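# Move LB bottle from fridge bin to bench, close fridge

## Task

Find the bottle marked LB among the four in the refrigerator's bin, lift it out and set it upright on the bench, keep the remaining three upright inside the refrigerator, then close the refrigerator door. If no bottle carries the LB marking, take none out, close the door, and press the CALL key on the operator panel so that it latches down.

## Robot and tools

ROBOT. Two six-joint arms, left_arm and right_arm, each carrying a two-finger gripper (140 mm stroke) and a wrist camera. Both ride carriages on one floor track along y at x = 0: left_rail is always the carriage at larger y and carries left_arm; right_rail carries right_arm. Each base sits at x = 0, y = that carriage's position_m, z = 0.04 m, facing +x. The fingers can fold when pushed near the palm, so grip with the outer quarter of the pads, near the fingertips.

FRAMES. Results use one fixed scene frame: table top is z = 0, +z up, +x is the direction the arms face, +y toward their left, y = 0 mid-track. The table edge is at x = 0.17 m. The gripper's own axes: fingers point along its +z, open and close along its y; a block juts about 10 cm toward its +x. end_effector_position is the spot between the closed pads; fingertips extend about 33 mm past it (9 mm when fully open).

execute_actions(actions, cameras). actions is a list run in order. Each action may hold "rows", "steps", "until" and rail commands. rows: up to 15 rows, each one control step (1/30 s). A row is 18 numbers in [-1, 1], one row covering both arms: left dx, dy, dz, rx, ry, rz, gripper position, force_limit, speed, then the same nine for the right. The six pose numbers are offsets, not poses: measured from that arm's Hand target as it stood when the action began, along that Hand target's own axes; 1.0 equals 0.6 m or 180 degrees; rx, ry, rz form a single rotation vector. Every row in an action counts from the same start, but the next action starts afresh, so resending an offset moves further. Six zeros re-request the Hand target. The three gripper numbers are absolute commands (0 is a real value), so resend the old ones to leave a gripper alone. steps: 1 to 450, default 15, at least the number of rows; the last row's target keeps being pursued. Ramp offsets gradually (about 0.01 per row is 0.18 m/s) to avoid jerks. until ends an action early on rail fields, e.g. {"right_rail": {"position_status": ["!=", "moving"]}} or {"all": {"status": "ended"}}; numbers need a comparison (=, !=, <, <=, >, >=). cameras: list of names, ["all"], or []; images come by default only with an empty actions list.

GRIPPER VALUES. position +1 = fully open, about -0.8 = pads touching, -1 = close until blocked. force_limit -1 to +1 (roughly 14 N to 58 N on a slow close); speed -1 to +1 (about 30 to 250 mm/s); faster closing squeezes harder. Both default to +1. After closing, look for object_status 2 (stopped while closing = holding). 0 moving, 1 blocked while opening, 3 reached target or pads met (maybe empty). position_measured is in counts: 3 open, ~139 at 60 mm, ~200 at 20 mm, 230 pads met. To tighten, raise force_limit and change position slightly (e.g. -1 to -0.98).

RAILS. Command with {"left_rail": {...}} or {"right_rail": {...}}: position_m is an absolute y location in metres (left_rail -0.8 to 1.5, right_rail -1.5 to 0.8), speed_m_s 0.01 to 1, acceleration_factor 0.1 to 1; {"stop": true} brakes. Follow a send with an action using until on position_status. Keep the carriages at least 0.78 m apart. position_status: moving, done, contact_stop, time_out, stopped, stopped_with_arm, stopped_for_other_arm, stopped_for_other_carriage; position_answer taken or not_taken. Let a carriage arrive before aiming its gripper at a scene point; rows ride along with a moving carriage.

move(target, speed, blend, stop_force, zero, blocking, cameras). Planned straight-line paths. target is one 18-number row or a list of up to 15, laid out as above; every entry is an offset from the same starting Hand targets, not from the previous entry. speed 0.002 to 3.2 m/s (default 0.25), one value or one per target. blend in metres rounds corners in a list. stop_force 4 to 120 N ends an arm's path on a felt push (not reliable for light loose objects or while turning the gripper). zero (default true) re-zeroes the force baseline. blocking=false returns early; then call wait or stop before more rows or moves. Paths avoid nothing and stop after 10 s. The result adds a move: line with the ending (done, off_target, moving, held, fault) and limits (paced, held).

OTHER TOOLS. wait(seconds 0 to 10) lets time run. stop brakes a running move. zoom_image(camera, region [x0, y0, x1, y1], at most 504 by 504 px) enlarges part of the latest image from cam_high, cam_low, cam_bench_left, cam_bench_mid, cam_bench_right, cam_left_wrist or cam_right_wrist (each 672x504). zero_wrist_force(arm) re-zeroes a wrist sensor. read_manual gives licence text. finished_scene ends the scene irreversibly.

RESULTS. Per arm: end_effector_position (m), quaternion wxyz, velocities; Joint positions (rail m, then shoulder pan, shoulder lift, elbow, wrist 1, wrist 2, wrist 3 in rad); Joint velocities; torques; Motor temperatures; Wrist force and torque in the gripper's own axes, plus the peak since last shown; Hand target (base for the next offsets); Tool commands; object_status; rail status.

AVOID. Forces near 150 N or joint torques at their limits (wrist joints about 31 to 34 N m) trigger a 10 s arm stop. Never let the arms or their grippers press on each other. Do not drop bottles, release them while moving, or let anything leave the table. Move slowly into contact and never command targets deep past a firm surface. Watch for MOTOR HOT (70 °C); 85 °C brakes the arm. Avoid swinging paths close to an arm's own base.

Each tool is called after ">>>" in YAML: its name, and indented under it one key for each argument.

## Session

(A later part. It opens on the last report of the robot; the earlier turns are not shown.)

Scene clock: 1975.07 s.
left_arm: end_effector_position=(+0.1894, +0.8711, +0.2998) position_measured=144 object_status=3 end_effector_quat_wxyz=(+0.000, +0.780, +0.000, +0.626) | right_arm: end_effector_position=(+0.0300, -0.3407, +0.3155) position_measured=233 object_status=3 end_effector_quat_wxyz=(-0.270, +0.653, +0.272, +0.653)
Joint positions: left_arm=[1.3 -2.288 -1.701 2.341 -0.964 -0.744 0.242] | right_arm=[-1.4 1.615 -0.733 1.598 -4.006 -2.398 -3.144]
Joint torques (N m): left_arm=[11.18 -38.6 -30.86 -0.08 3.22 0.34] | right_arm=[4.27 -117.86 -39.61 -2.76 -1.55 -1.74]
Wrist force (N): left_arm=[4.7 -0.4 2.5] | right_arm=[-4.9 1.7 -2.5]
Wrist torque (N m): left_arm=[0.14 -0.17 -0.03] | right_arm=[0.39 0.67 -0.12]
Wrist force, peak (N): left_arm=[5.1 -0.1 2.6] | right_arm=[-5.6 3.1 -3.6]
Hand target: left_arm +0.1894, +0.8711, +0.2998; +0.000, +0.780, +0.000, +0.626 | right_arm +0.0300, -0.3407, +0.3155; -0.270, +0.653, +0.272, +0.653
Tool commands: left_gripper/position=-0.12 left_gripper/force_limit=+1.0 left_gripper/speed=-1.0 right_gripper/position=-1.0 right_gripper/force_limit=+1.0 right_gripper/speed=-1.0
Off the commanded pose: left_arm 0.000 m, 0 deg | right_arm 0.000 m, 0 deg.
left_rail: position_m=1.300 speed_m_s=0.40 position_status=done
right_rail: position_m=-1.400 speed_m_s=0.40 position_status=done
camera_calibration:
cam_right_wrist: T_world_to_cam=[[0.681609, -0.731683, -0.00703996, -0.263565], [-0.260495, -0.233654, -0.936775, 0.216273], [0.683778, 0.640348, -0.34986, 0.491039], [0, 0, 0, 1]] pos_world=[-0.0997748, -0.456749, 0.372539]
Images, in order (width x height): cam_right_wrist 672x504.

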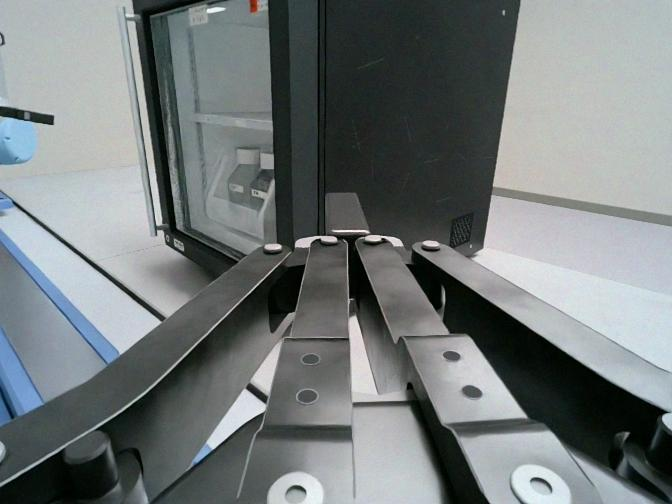

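>>> move:
  target: [0,0,0,0,0,0,-0.12,1,-1,-0.1925,0.548,-0.0396,-0.2368,-0.2368,0.0981,-1,1,-1]
  speed: 0.2
  cameras: ["cam_right_wrist","cam_bench_mid"]

Scene clock: 1985.70 s.
left_arm: end_effector_position=(+0.1894, +0.8711, +0.2998) position_measured=144 object_status=3 end_effector_quat_wxyz=(+0.000, +0.780, +0.000, +0.626) | right_arm: end_effector_position=(+0.2465, -0.5898, +0.2009) position_measured=233 object_status=3 end_effector_quat_wxyz=(+0.001, +0.924, +0.002, +0.383)
Joint positions: left_arm=[1.3 -2.288 -1.701 2.341 -0.964 -0.744 0.242] | right_arm=[-1.4 1.348 -1.171 1.875 -2.493 -2.333 -1.885]
Joint torques (N m): left_arm=[10.12 -39.54 -30.98 -0.81 3.31 0.63] | right_arm=[-13.37 -97.79 -48 -1.8 0.58 4.21]
Wrist force (N): left_arm=[4.6 0.2 2.4] | right_arm=[-6.3 2.8 -2.4]
Wrist torque (N m): left_arm=[0.29 -0.15 -0.03] | right_arm=[0.55 1.22 -0.25]
Wrist force, peak (N): left_arm=[5.1 -0.5 2.5] | right_arm=[-6.8 3.0 -2.6]
Hand target: left_arm +0.1894, +0.8711, +0.2998; +0.000, +0.780, +0.000, +0.626 | right_arm +0.2465, -0.5898, +0.2009; +0.001, +0.924, +0.002, +0.383
Off the commanded pose: left_arm 0.000 m, 0 deg | right_arm 0.000 m, 0 deg.
left_rail: position_m=1.300 speed_m_s=0.40 position_status=done
right_rail: position_m=-1.400 speed_m_s=0.40 position_status=done
move: done
camera_calibration:
cam_right_wrist: T_world_to_cam=[[-0.0313366, -0.999265, 0.0220833, -0.582048], [-0.908552, 0.0192691, -0.417326, 0.311674], [0.416594, -0.0331414, -0.908488, 0.243327], [0, 0, 0, 1]] pos_world=[0.163564, -0.579561, 0.363983]
Images, in order (width x height): cam_bench_mid 672x504, cam_right_wrist 672x504.

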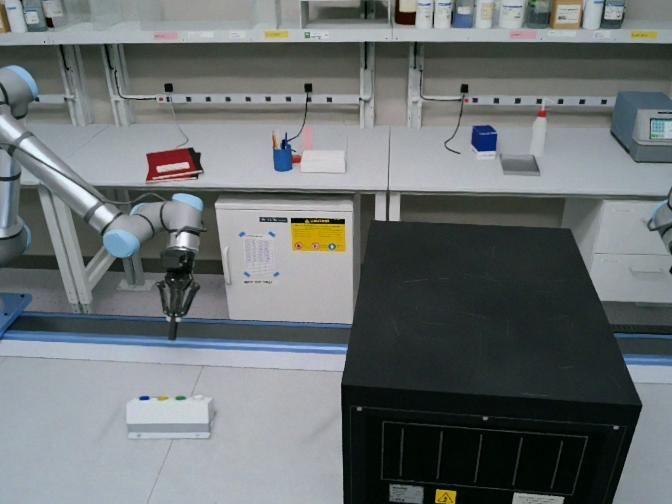

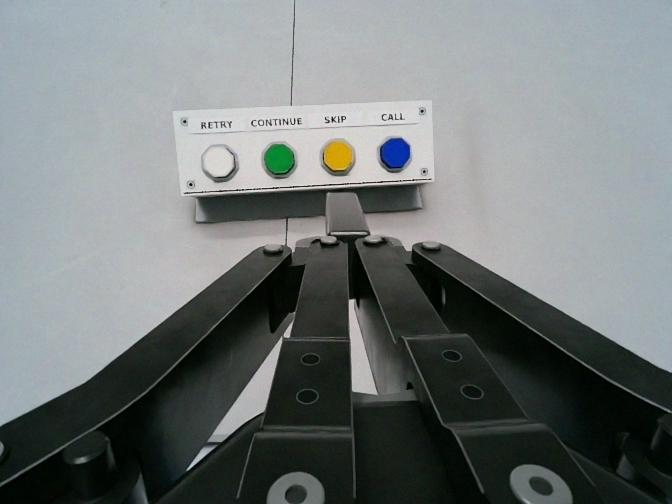

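>>> zoom_image:
  camera: "cam_right_wrist"
  region: [160, 85, 460, 235]

Scaled by 1.680 from the camera's 672x504 image, which has a finer 960x720 frame.

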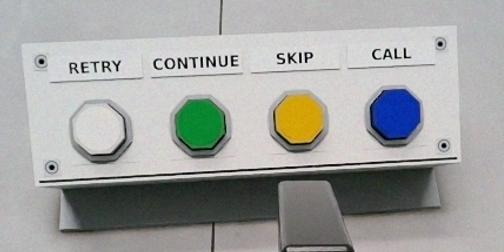

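>>> move:
  target: [0,0,0,0,0,0,-0.12,1,-1,-0.1314,0,0.07366,0,0.08333,0,-1,1,-1]
  speed: 0.15
  stop_force: 20
  cameras: ["cam_right_wrist"]

Scene clock: 2002.97 s.
left_arm: end_effector_position=(+0.1894, +0.8711, +0.2998) position_measured=144 object_status=3 end_effector_quat_wxyz=(+0.000, +0.780, +0.000, +0.626) | right_arm: end_effector_position=(+0.2221, -0.5900, +0.1139) position_measured=233 object_status=3 end_effector_quat_wxyz=(+0.000, +0.866, +0.002, +0.501)
Joint positions: left_arm=[1.3 -2.288 -1.701 2.341 -0.964 -0.744 0.242] | right_arm=[-1.4 1.445 -0.967 1.924 -2.744 -2.606 -1.824]
Joint torques (N m): left_arm=[10.85 -37.65 -30.67 -0.32 3.33 0.35] | right_arm=[11.32 -72.89 -25.06 -8.37 -5.19 -3.25]
Wrist force (N): left_arm=[4.3 -0.3 2.4] | right_arm=[-6.2 2.1 -2.4]
Wrist torque (N m): left_arm=[0.16 -0.08 -0.04] | right_arm=[0.42 1.09 -0.28]
Wrist force, peak (N): left_arm=[5.2 -0.2 2.5] | right_arm=[-8.3 2.4 -1.9]
Hand target: left_arm +0.1894, +0.8711, +0.2998; +0.000, +0.780, +0.000, +0.626 | right_arm +0.2221, -0.5900, +0.1139; +0.000, +0.866, +0.002, +0.501
Off the commanded pose: left_arm 0.000 m, 0 deg | right_arm 0.000 m, 0 deg.
left_rail: position_m=1.300 speed_m_s=0.40 position_status=done
right_rail: position_m=-1.400 speed_m_s=0.40 position_status=done
move: done
camera_calibration:
cam_right_wrist: T_world_to_cam=[[-0.0354611, -0.99929, 0.012748, -0.579198], [-0.769666, 0.0191715, -0.638159, 0.247444], [0.637461, -0.0324415, -0.769799, 0.109953], [0, 0, 0, 1]] pos_world=[0.0998193, -0.579964, 0.249933]
Images, in order (width x height): cam_right_wrist 672x504.

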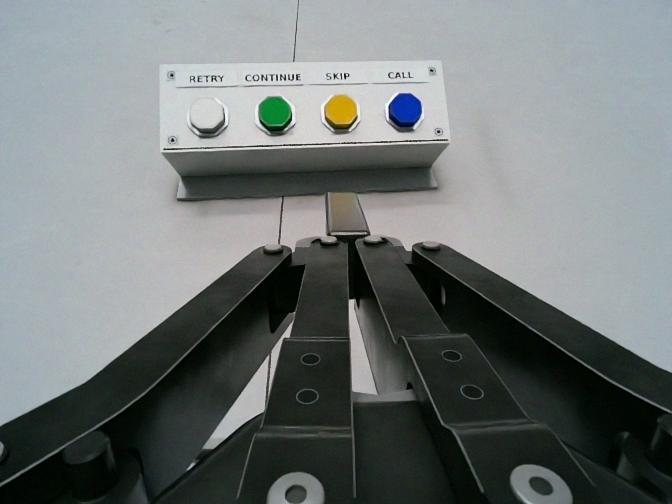

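>>> zoom_image:
  camera: "cam_right_wrist"
  region: [150, 50, 460, 220]

Scaled by 1.626 from the camera's 672x504 image, which has a finer 960x720 frame.

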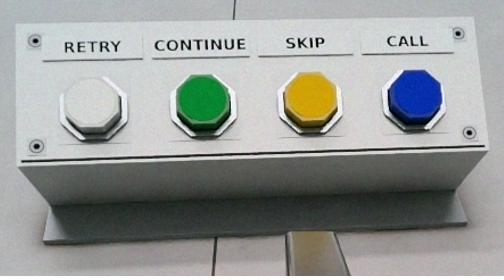

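>>> move:
  target:
    - [0,0,0,0,0,0,-0.12,1,-1,0.17862,0.05,-0.01095,0.01633,-0.16667,-0.01615,-1,1,-1]
    - [0,0,0,0,0,0,-0.12,1,-1,0.14177,0.09767,0.17122,0.01633,-0.16667,-0.01615,-1,1,-1]
  speed: [0.15,0.06]
  stop_force: 15
  blend: 0.02
  cameras: ["cam_right_wrist","cam_bench_mid"]

Scene clock: 2032.67 s.
left_arm: end_effector_position=(+0.1894, +0.8711, +0.2998) position_measured=144 object_status=3 end_effector_quat_wxyz=(+0.000, +0.780, +0.000, +0.626) | right_arm: end_effector_position=(+0.3537, -0.6483, +0.1365) position_measured=233 object_status=3 end_effector_quat_wxyz=(-0.009, +0.965, +0.036, +0.259)
Joint positions: left_arm=[1.3 -2.288 -1.701 2.341 -0.964 -0.744 0.242] | right_arm=[-1.4 1.097 -1.21 1.978 -2.63 -2.014 -2.185]
Joint torques (N m): left_arm=[10.08 -37.82 -30.74 -0.5 3.02 0.76] | right_arm=[-13.6 -59 -32.04 -9.06 1.2 -3.52]
Wrist force (N): left_arm=[4.6 -0.3 2.2] | right_arm=[-7.3 3.0 -2.7]
Wrist torque (N m): left_arm=[0.17 -0.14 -0.03] | right_arm=[0.60 1.51 -0.09]
Wrist force, peak (N): left_arm=[5.1 0.0 2.7] | right_arm=[-7.5 3.2 -2.4]
Hand target: left_arm +0.1894, +0.8711, +0.2998; +0.000, +0.780, +0.000, +0.626 | right_arm +0.3537, -0.6483, +0.1365; -0.009, +0.965, +0.036, +0.259
Off the commanded pose: left_arm 0.000 m, 0 deg | right_arm 0.000 m, 0 deg.
left_rail: position_m=1.300 speed_m_s=0.40 position_status=done
right_rail: position_m=-1.400 speed_m_s=0.40 position_status=done
move: done
camera_calibration:
cam_right_wrist: T_world_to_cam=[[0.046022, -0.998492, 0.02993, -0.663749], [-0.984602, -0.0503993, -0.167387, 0.330981], [0.168643, -0.0217656, -0.985437, 0.243694], [0, 0, 0, 1]] pos_world=[0.315334, -0.640762, 0.315413]
Images, in order (width x height): cam_bench_mid 672x504, cam_right_wrist 672x504.

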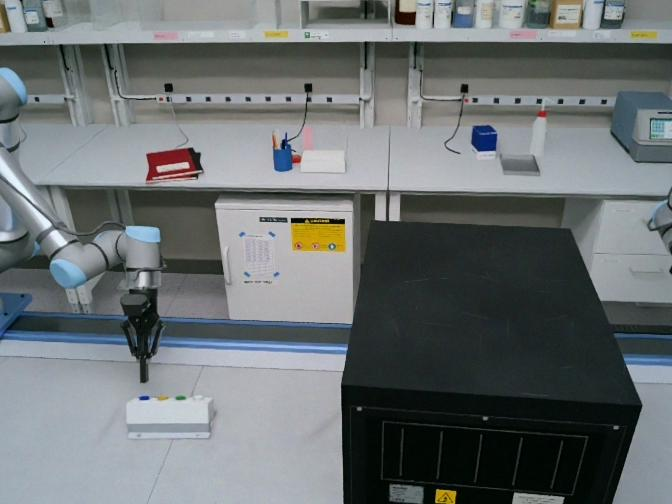

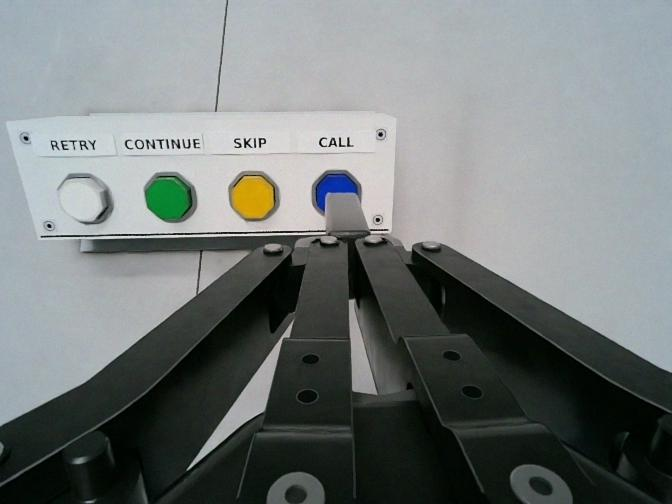

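>>> move:
  target: [0,0,0,0,0,0,-0.12,1,-1, 0,0,0.042,0,0,0,-1,1,-1]
  speed: 0.03
  stop_force: 10
  cameras: ["cam_right_wrist","cam_bench_right"]

Scene clock: 2040.93 s.
left_arm: end_effector_position=(+0.1894, +0.8711, +0.2998) position_measured=144 object_status=3 end_effector_quat_wxyz=(+0.000, +0.780, +0.000, +0.626) | right_arm: end_effector_position=(+0.3663, -0.6474, +0.1147) position_measured=233 object_status=3 end_effector_quat_wxyz=(-0.009, +0.965, +0.036, +0.259)
Joint positions: left_arm=[1.3 -2.288 -1.701 2.341 -0.964 -0.744 0.242] | right_arm=[-1.4 1.083 -1.176 1.981 -2.673 -2.01 -2.2]
Joint torques (N m): left_arm=[9.42 -37.73 -30.79 -0.55 3.58 0.27] | right_arm=[-13.84 -63.23 -30.91 -8.91 1.26 -3.55]
Wrist force (N): left_arm=[4.7 -0.3 2.3] | right_arm=[-7.3 3.0 -2.3]
Wrist torque (N m): left_arm=[0.18 -0.17 -0.03] | right_arm=[0.60 1.49 -0.09]
Wrist force, peak (N): left_arm=[4.9 -0.2 2.6] | right_arm=[-7.6 3.0 -2.2]
Hand target: left_arm +0.1894, +0.8711, +0.2998; +0.000, +0.780, +0.000, +0.626 | right_arm +0.3663, -0.6474, +0.1147; -0.009, +0.965, +0.036, +0.259
Off the commanded pose: left_arm 0.000 m, 0 deg | right_arm 0.000 m, 0 deg.
left_rail: position_m=1.300 speed_m_s=0.40 position_status=done
right_rail: position_m=-1.400 speed_m_s=0.40 position_status=done
move: done
camera_calibration:
cam_right_wrist: T_world_to_cam=[[0.046022, -0.998492, 0.02993, -0.662777], [-0.984602, -0.0503993, -0.167387, 0.339783], [0.168643, -0.0217656, -0.985437, 0.220106], [0, 0, 0, 1]] pos_world=[0.327934, -0.639862, 0.293613]
Images, in order (width x height): cam_bench_right 672x504, cam_right_wrist 672x504.

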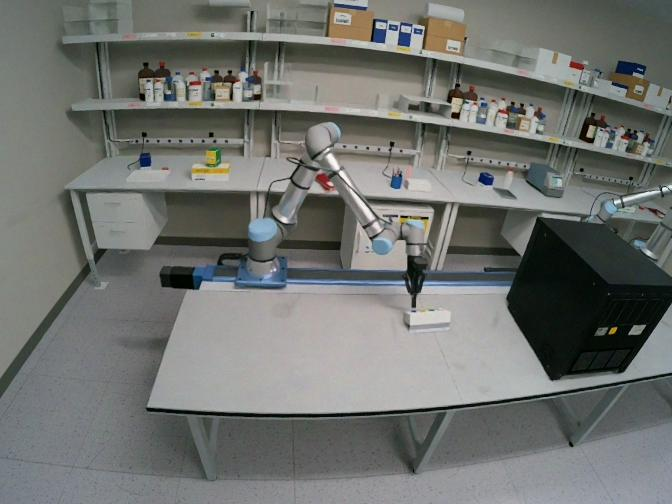

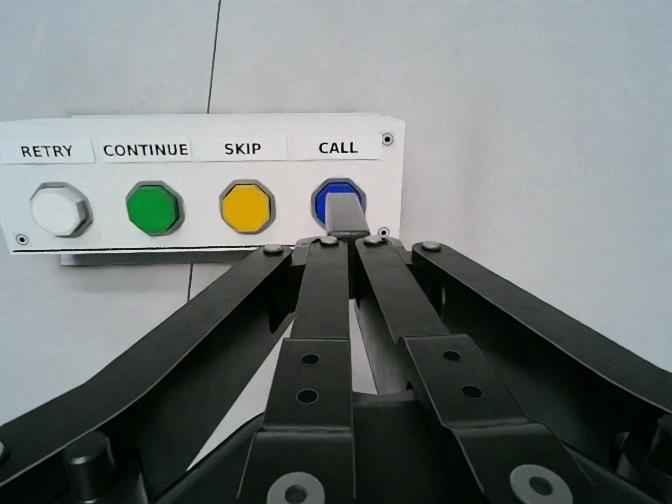

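>>> move:
  target: [0,0,0,0,0,0,-0.12,1,-1, 0.006,-0.006,0.010,0,0,0,-1,1,-1]
  speed: 0.03
  stop_force: 10
  cameras: ["cam_right_wrist"]

>>> zoom_image:
  camera: "cam_right_wrist"
  region: [200, 100, 440, 280]

Scene clock: 2050.57 s.
left_arm: end_effector_position=(+0.1894, +0.8711, +0.2998) position_measured=144 object_status=3 end_effector_quat_wxyz=(+0.000, +0.780, +0.000, +0.626) | right_arm: end_effector_position=(+0.3722, -0.6434, +0.1113) position_measured=233 object_status=3 end_effector_quat_wxyz=(-0.009, +0.965, +0.036, +0.259)
Joint positions: left_arm=[1.3 -2.288 -1.701 2.341 -0.964 -0.744 0.242] | right_arm=[-1.4 1.078 -1.165 1.972 -2.678 -2.008 -2.205]
Joint torques (N m): left_arm=[10.53 -39.2 -30.85 -0.59 3.27 0.6] | right_arm=[-13.26 -61.24 -44.83 -8.92 1 -3.57]
Wrist force (N): left_arm=[4.6 -0.4 2.6] | right_arm=[-6.8 2.9 -2.1]
Wrist torque (N m): left_arm=[0.16 -0.14 -0.03] | right_arm=[0.58 1.38 -0.09]
Wrist force, peak (N): left_arm=[5.1 -0.3 2.7] | right_arm=[-7.6 3.3 -2.3]
Hand target: left_arm +0.1894, +0.8711, +0.2998; +0.000, +0.780, +0.000, +0.626 | right_arm +0.3722, -0.6434, +0.1113; -0.009, +0.965, +0.036, +0.259
Off the commanded pose: left_arm 0.000 m, 0 deg | right_arm 0.000 m, 0 deg.
left_rail: position_m=1.300 speed_m_s=0.40 position_status=done
right_rail: position_m=-1.400 speed_m_s=0.40 position_status=done
move: done
camera_calibration:
cam_right_wrist: T_world_to_cam=[[0.046022, -0.998492, 0.02993, -0.658849], [-0.984602, -0.0503993, -0.167387, 0.345131], [0.168643, -0.0217656, -0.985437, 0.215867], [0, 0, 0, 1]] pos_world=[0.333734, -0.635762, 0.290213]
Images, in order (width x height): cam_right_wrist 672x504.

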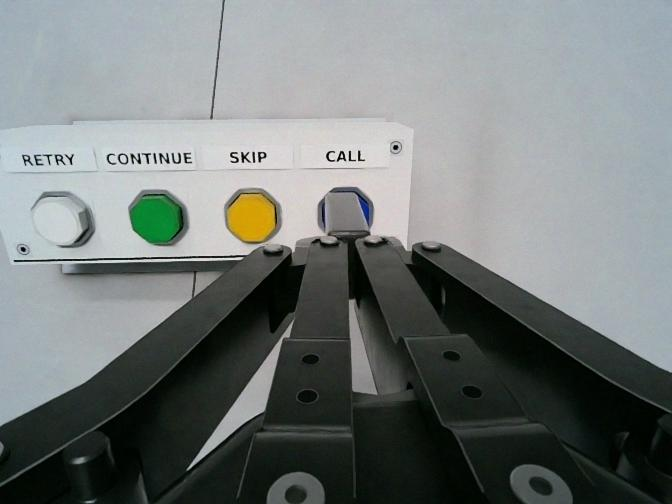

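Scaled by 2.100 from the camera's 672x504 image, which has a finer 960x720 frame.

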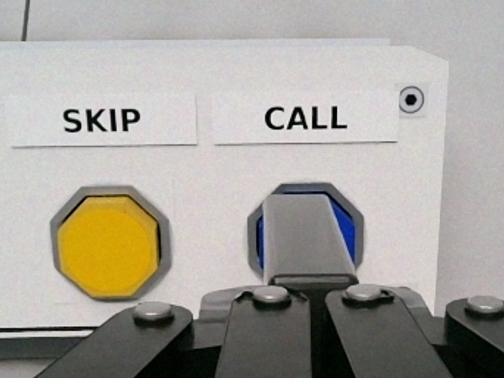

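>>> move:
  target: [0,0,0,0,0,0,-0.12,1,-1, 0.0,0.0,0.035,0,0,0,-1,1,-1]
  speed: 0.01
  stop_force: 15
  cameras: ["cam_right_wrist"]

>>> zoom_image:
  camera: "cam_right_wrist"
  region: [200, 100, 440, 280]

Scene clock: 2056.67 s.
left_arm: end_effector_position=(+0.1894, +0.8711, +0.2998) position_measured=144 object_status=3 end_effector_quat_wxyz=(+0.000, +0.780, +0.000, +0.626) | right_arm: end_effector_position=(+0.3794, -0.6429, +0.0987) position_measured=233 object_status=3 end_effector_quat_wxyz=(-0.009, +0.965, +0.036, +0.259)
Joint positions: left_arm=[1.3 -2.288 -1.701 2.341 -0.964 -0.744 0.242] | right_arm=[-1.4 1.07 -1.145 1.973 -2.702 -2.006 -2.213]
Joint torques (N m): left_arm=[9.55 -40.38 -31.48 -0.4 3.22 0.43] | right_arm=[8.03 -87.54 -30.25 -1.59 -2.41 3.95]
Wrist force (N): left_arm=[4.6 -0.1 2.4] | right_arm=[-8.0 6.1 -17.7]
Wrist torque (N m): left_arm=[0.22 -0.14 -0.03] | right_arm=[0.41 1.58 -0.07]
Wrist force, peak (N): left_arm=[5.0 -0.1 2.7] | right_arm=[-11.5 10.6 -34.3]
Hand target: left_arm +0.1894, +0.8711, +0.2998; +0.000, +0.780, +0.000, +0.626 | right_arm +0.3794, -0.6429, +0.0987; -0.009, +0.965, +0.036, +0.259 (not the last commanded pose)
Off the commanded pose: left_arm 0.000 m, 0 deg | right_arm 0.006 m, 0 deg.
left_rail: position_m=1.300 speed_m_s=0.40 position_status=done
right_rail: position_m=-1.400 speed_m_s=0.40 position_status=done
move: contact (right_arm)
camera_calibration:
cam_right_wrist: T_world_to_cam=[[0.046022, -0.998492, 0.02993, -0.658311], [-0.984602, -0.0503993, -0.167387, 0.350252], [0.168643, -0.0217656, -0.985437, 0.202329], [0, 0, 0, 1]] pos_world=[0.341034, -0.635262, 0.277713]
Images, in order (width x height): cam_right_wrist 672x504.

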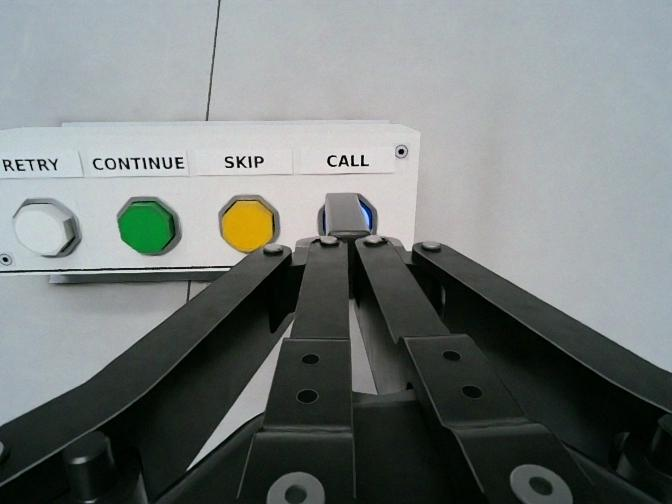

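Scaled by 2.100 from the camera's 672x504 image, which has a finer 960x720 frame.

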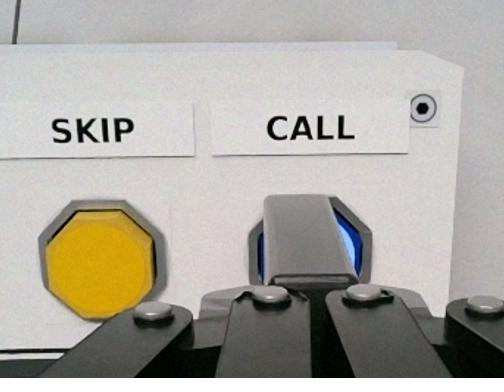

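>>> move:
  target: [0,0,0,0,0,0,-0.12,1,-1, 0.0,0.0,-0.17,0,0,0,-1,1,-1]
  speed: 0.08
  cameras: ["cam_right_wrist"]

>>> zoom_image:
  camera: "cam_right_wrist"
  region: [200, 80, 440, 260]

Scene clock: 2060.57 s.
left_arm: end_effector_position=(+0.1894, +0.8711, +0.2998) position_measured=144 object_status=3 end_effector_quat_wxyz=(+0.000, +0.780, +0.000, +0.626) | right_arm: end_effector_position=(+0.3285, -0.6464, +0.1869) position_measured=233 object_status=3 end_effector_quat_wxyz=(-0.009, +0.965, +0.036, +0.259)
Joint positions: left_arm=[1.3 -2.288 -1.701 2.341 -0.964 -0.744 0.242] | right_arm=[-1.4 1.129 -1.277 1.954 -2.524 -2.023 -2.151]
Joint torques (N m): left_arm=[11.65 -37.74 -31.05 -0.61 3.18 0.59] | right_arm=[10.29 -89.72 -48.63 -2.05 -3.53 3.67]
Wrist force (N): left_arm=[4.8 -0.3 2.6] | right_arm=[-7.3 2.8 -2.1]
Wrist torque (N m): left_arm=[0.17 -0.18 -0.03] | right_arm=[0.56 1.51 -0.23]
Wrist force, peak (N): left_arm=[5.1 -0.1 2.2] | right_arm=[-7.9 6.4 -17.6]
Hand target: left_arm +0.1894, +0.8711, +0.2998; +0.000, +0.780, +0.000, +0.626 | right_arm +0.3285, -0.6464, +0.1870; -0.009, +0.965, +0.036, +0.259
Off the commanded pose: left_arm 0.000 m, 0 deg | right_arm 0.000 m, 0 deg.
left_rail: position_m=1.300 speed_m_s=0.40 position_status=done
right_rail: position_m=-1.400 speed_m_s=0.40 position_status=done
move: done
camera_calibration:
cam_right_wrist: T_world_to_cam=[[0.0460187, -0.998492, 0.0299295, -0.662199], [-0.984602, -0.0503959, -0.167387, 0.314703], [0.168643, -0.0217657, -0.985437, 0.297651], [0, 0, 0, 1]] pos_world=[0.290134, -0.638862, 0.365813]
Images, in order (width x height): cam_right_wrist 672x504.

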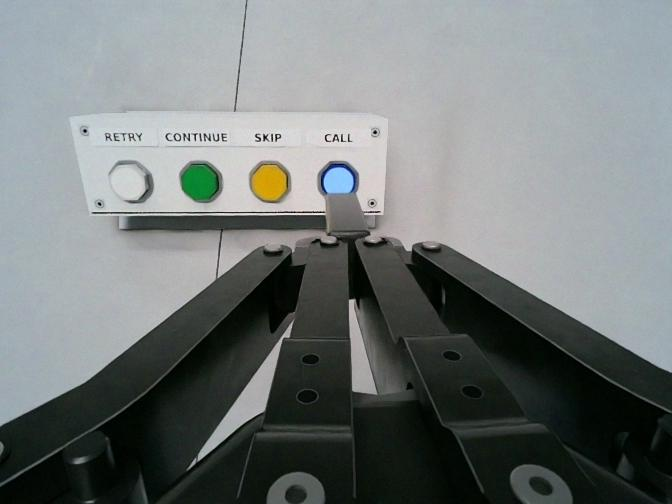

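Scaled by 2.100 from the camera's 672x504 image, which has a finer 960x720 frame.

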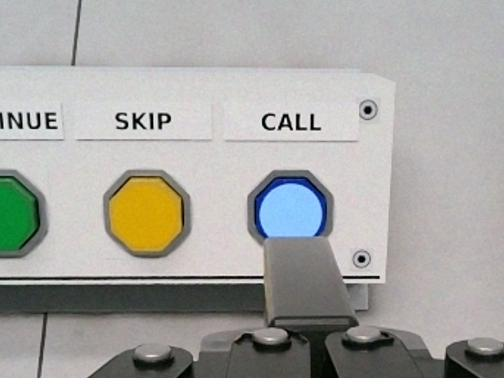

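>>> move:
  target: [0,0,0,0,0,0,-0.12,1,-1, 0.0,0.0,-0.2,0,0,0,-1,1,-1]
  speed: 0.15
  cameras: ["all"]

>>> zoom_image:
  camera: "cam_right_wrist"
  region: [200, 80, 440, 260]

>>> zoom_image:
  camera: "cam_bench_mid"
  region: [250, 100, 650, 400]

Scene clock: 2065.20 s.
left_arm: end_effector_position=(+0.1894, +0.8711, +0.2998) position_measured=144 object_status=3 end_effector_quat_wxyz=(+0.000, +0.780, +0.000, +0.626) | right_arm: end_effector_position=(+0.2686, -0.6506, +0.2908) position_measured=233 object_status=3 end_effector_quat_wxyz=(-0.009, +0.965, +0.036, +0.259)
Joint positions: left_arm=[1.3 -2.288 -1.701 2.341 -0.964 -0.744 0.242] | right_arm=[-1.4 1.202 -1.403 1.891 -2.3 -2.041 -2.072]
Joint torques (N m): left_arm=[11.3 -38.09 -31.49 -0.37 3.28 0.42] | right_arm=[11.93 -85.62 -53.04 -1.83 -3.81 4.25]
Wrist force (N): left_arm=[4.7 -0.3 2.4] | right_arm=[-7.3 2.7 -2.3]
Wrist torque (N m): left_arm=[0.16 -0.15 -0.03] | right_arm=[0.53 1.51 -0.22]
Wrist force, peak (N): left_arm=[4.9 -0.1 2.9] | right_arm=[-7.9 2.7 -2.5]
Hand target: left_arm +0.1894, +0.8711, +0.2998; +0.000, +0.780, +0.000, +0.626 | right_arm +0.2685, -0.6506, +0.2909; -0.009, +0.965, +0.036, +0.259
Off the commanded pose: left_arm 0.000 m, 0 deg | right_arm 0.000 m, 0 deg.
left_rail: position_m=1.300 speed_m_s=0.40 position_status=done
right_rail: position_m=-1.400 speed_m_s=0.40 position_status=done
move: done
camera_calibration:
cam_left_wrist: T_world_to_cam=[[-0.0526362, -0.998606, -0.00401961, 0.88503], [-0.512769, 0.0304815, -0.857985, 0.332099], [0.856911, -0.0430999, -0.513659, 0.212755], [0, 0, 0, 1]] pos_world=[0.0345627, 0.882843, 0.397777]
cam_right_wrist: T_world_to_cam=[[0.0460181, -0.998492, 0.029934, -0.666743], [-0.984586, -0.0503983, -0.167485, 0.272847], [0.168741, -0.0217653, -0.98542, 0.410035], [0, 0, 0, 1]] pos_world=[0.230134, -0.643062, 0.469713]

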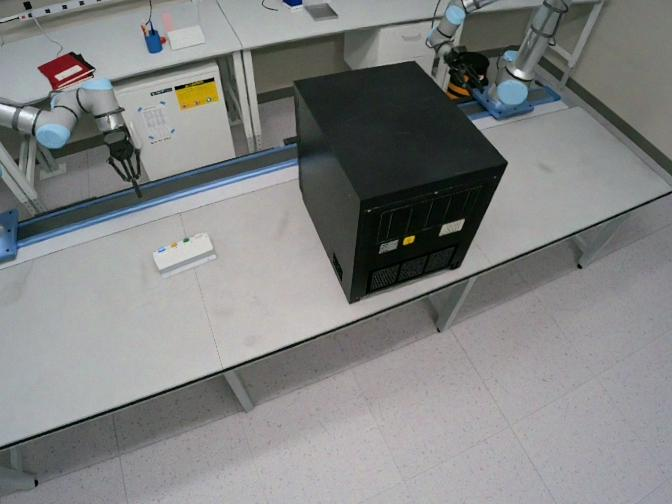

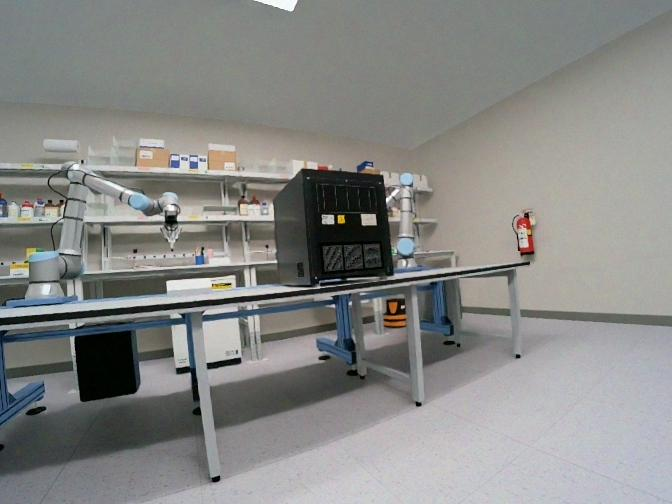

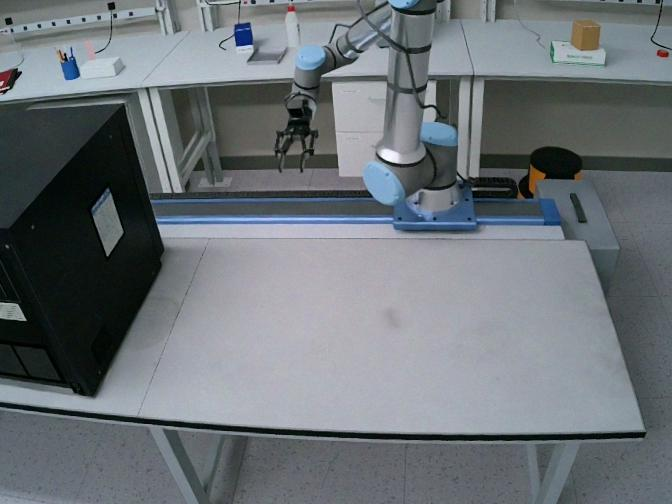

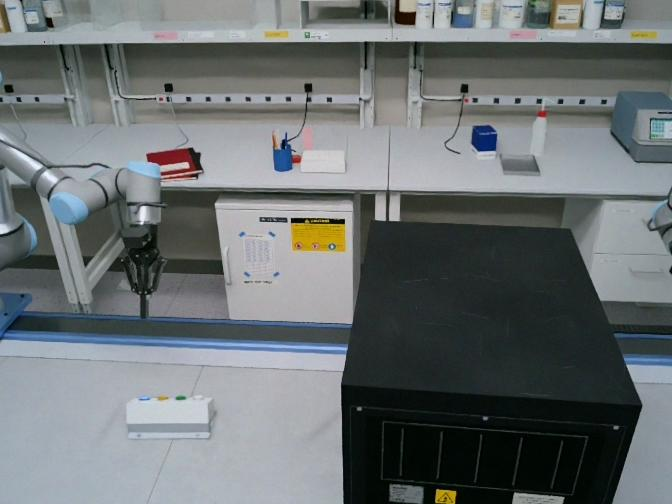

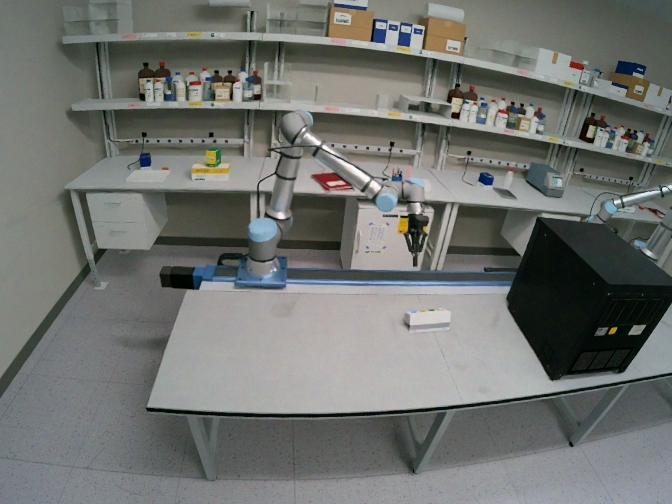

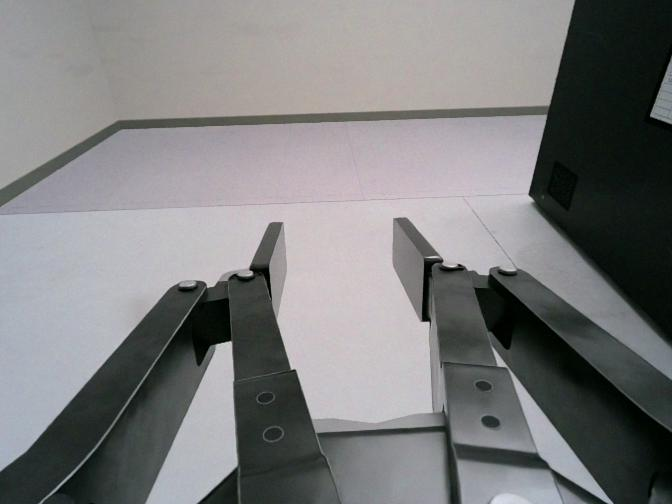

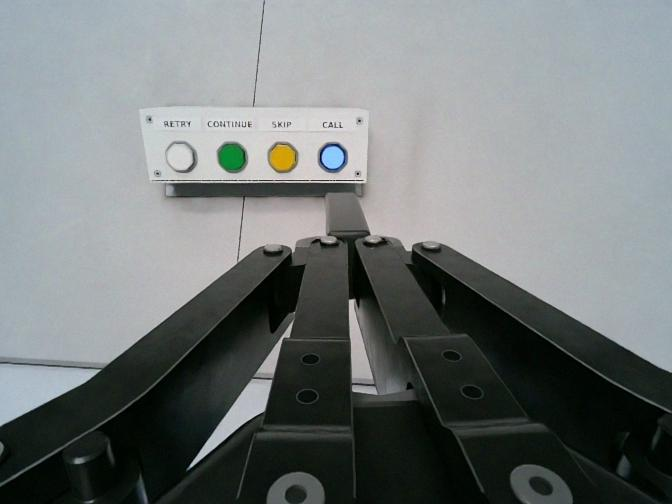

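Scaled by 2.100 from the camera's 672x504 image, which has a finer 960x720 frame.

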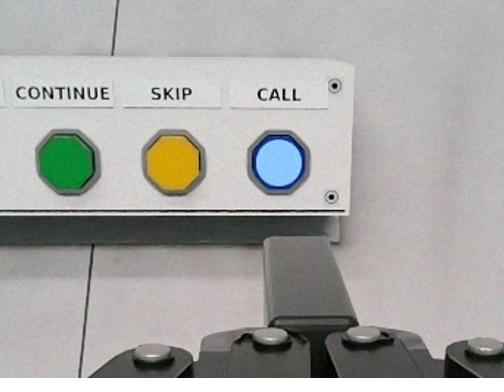

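Scaled by 1.260 from the camera's 672x504 image, which has a finer 960x720 frame.

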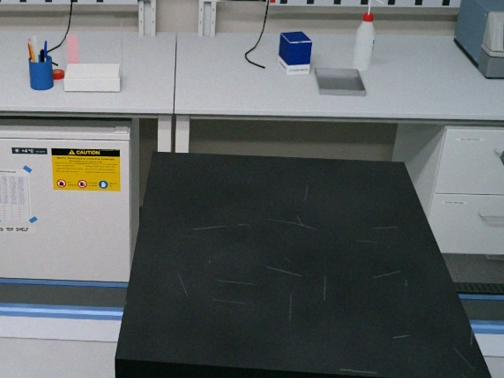

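>>> finished_scene:

The scene is finished: the task was done.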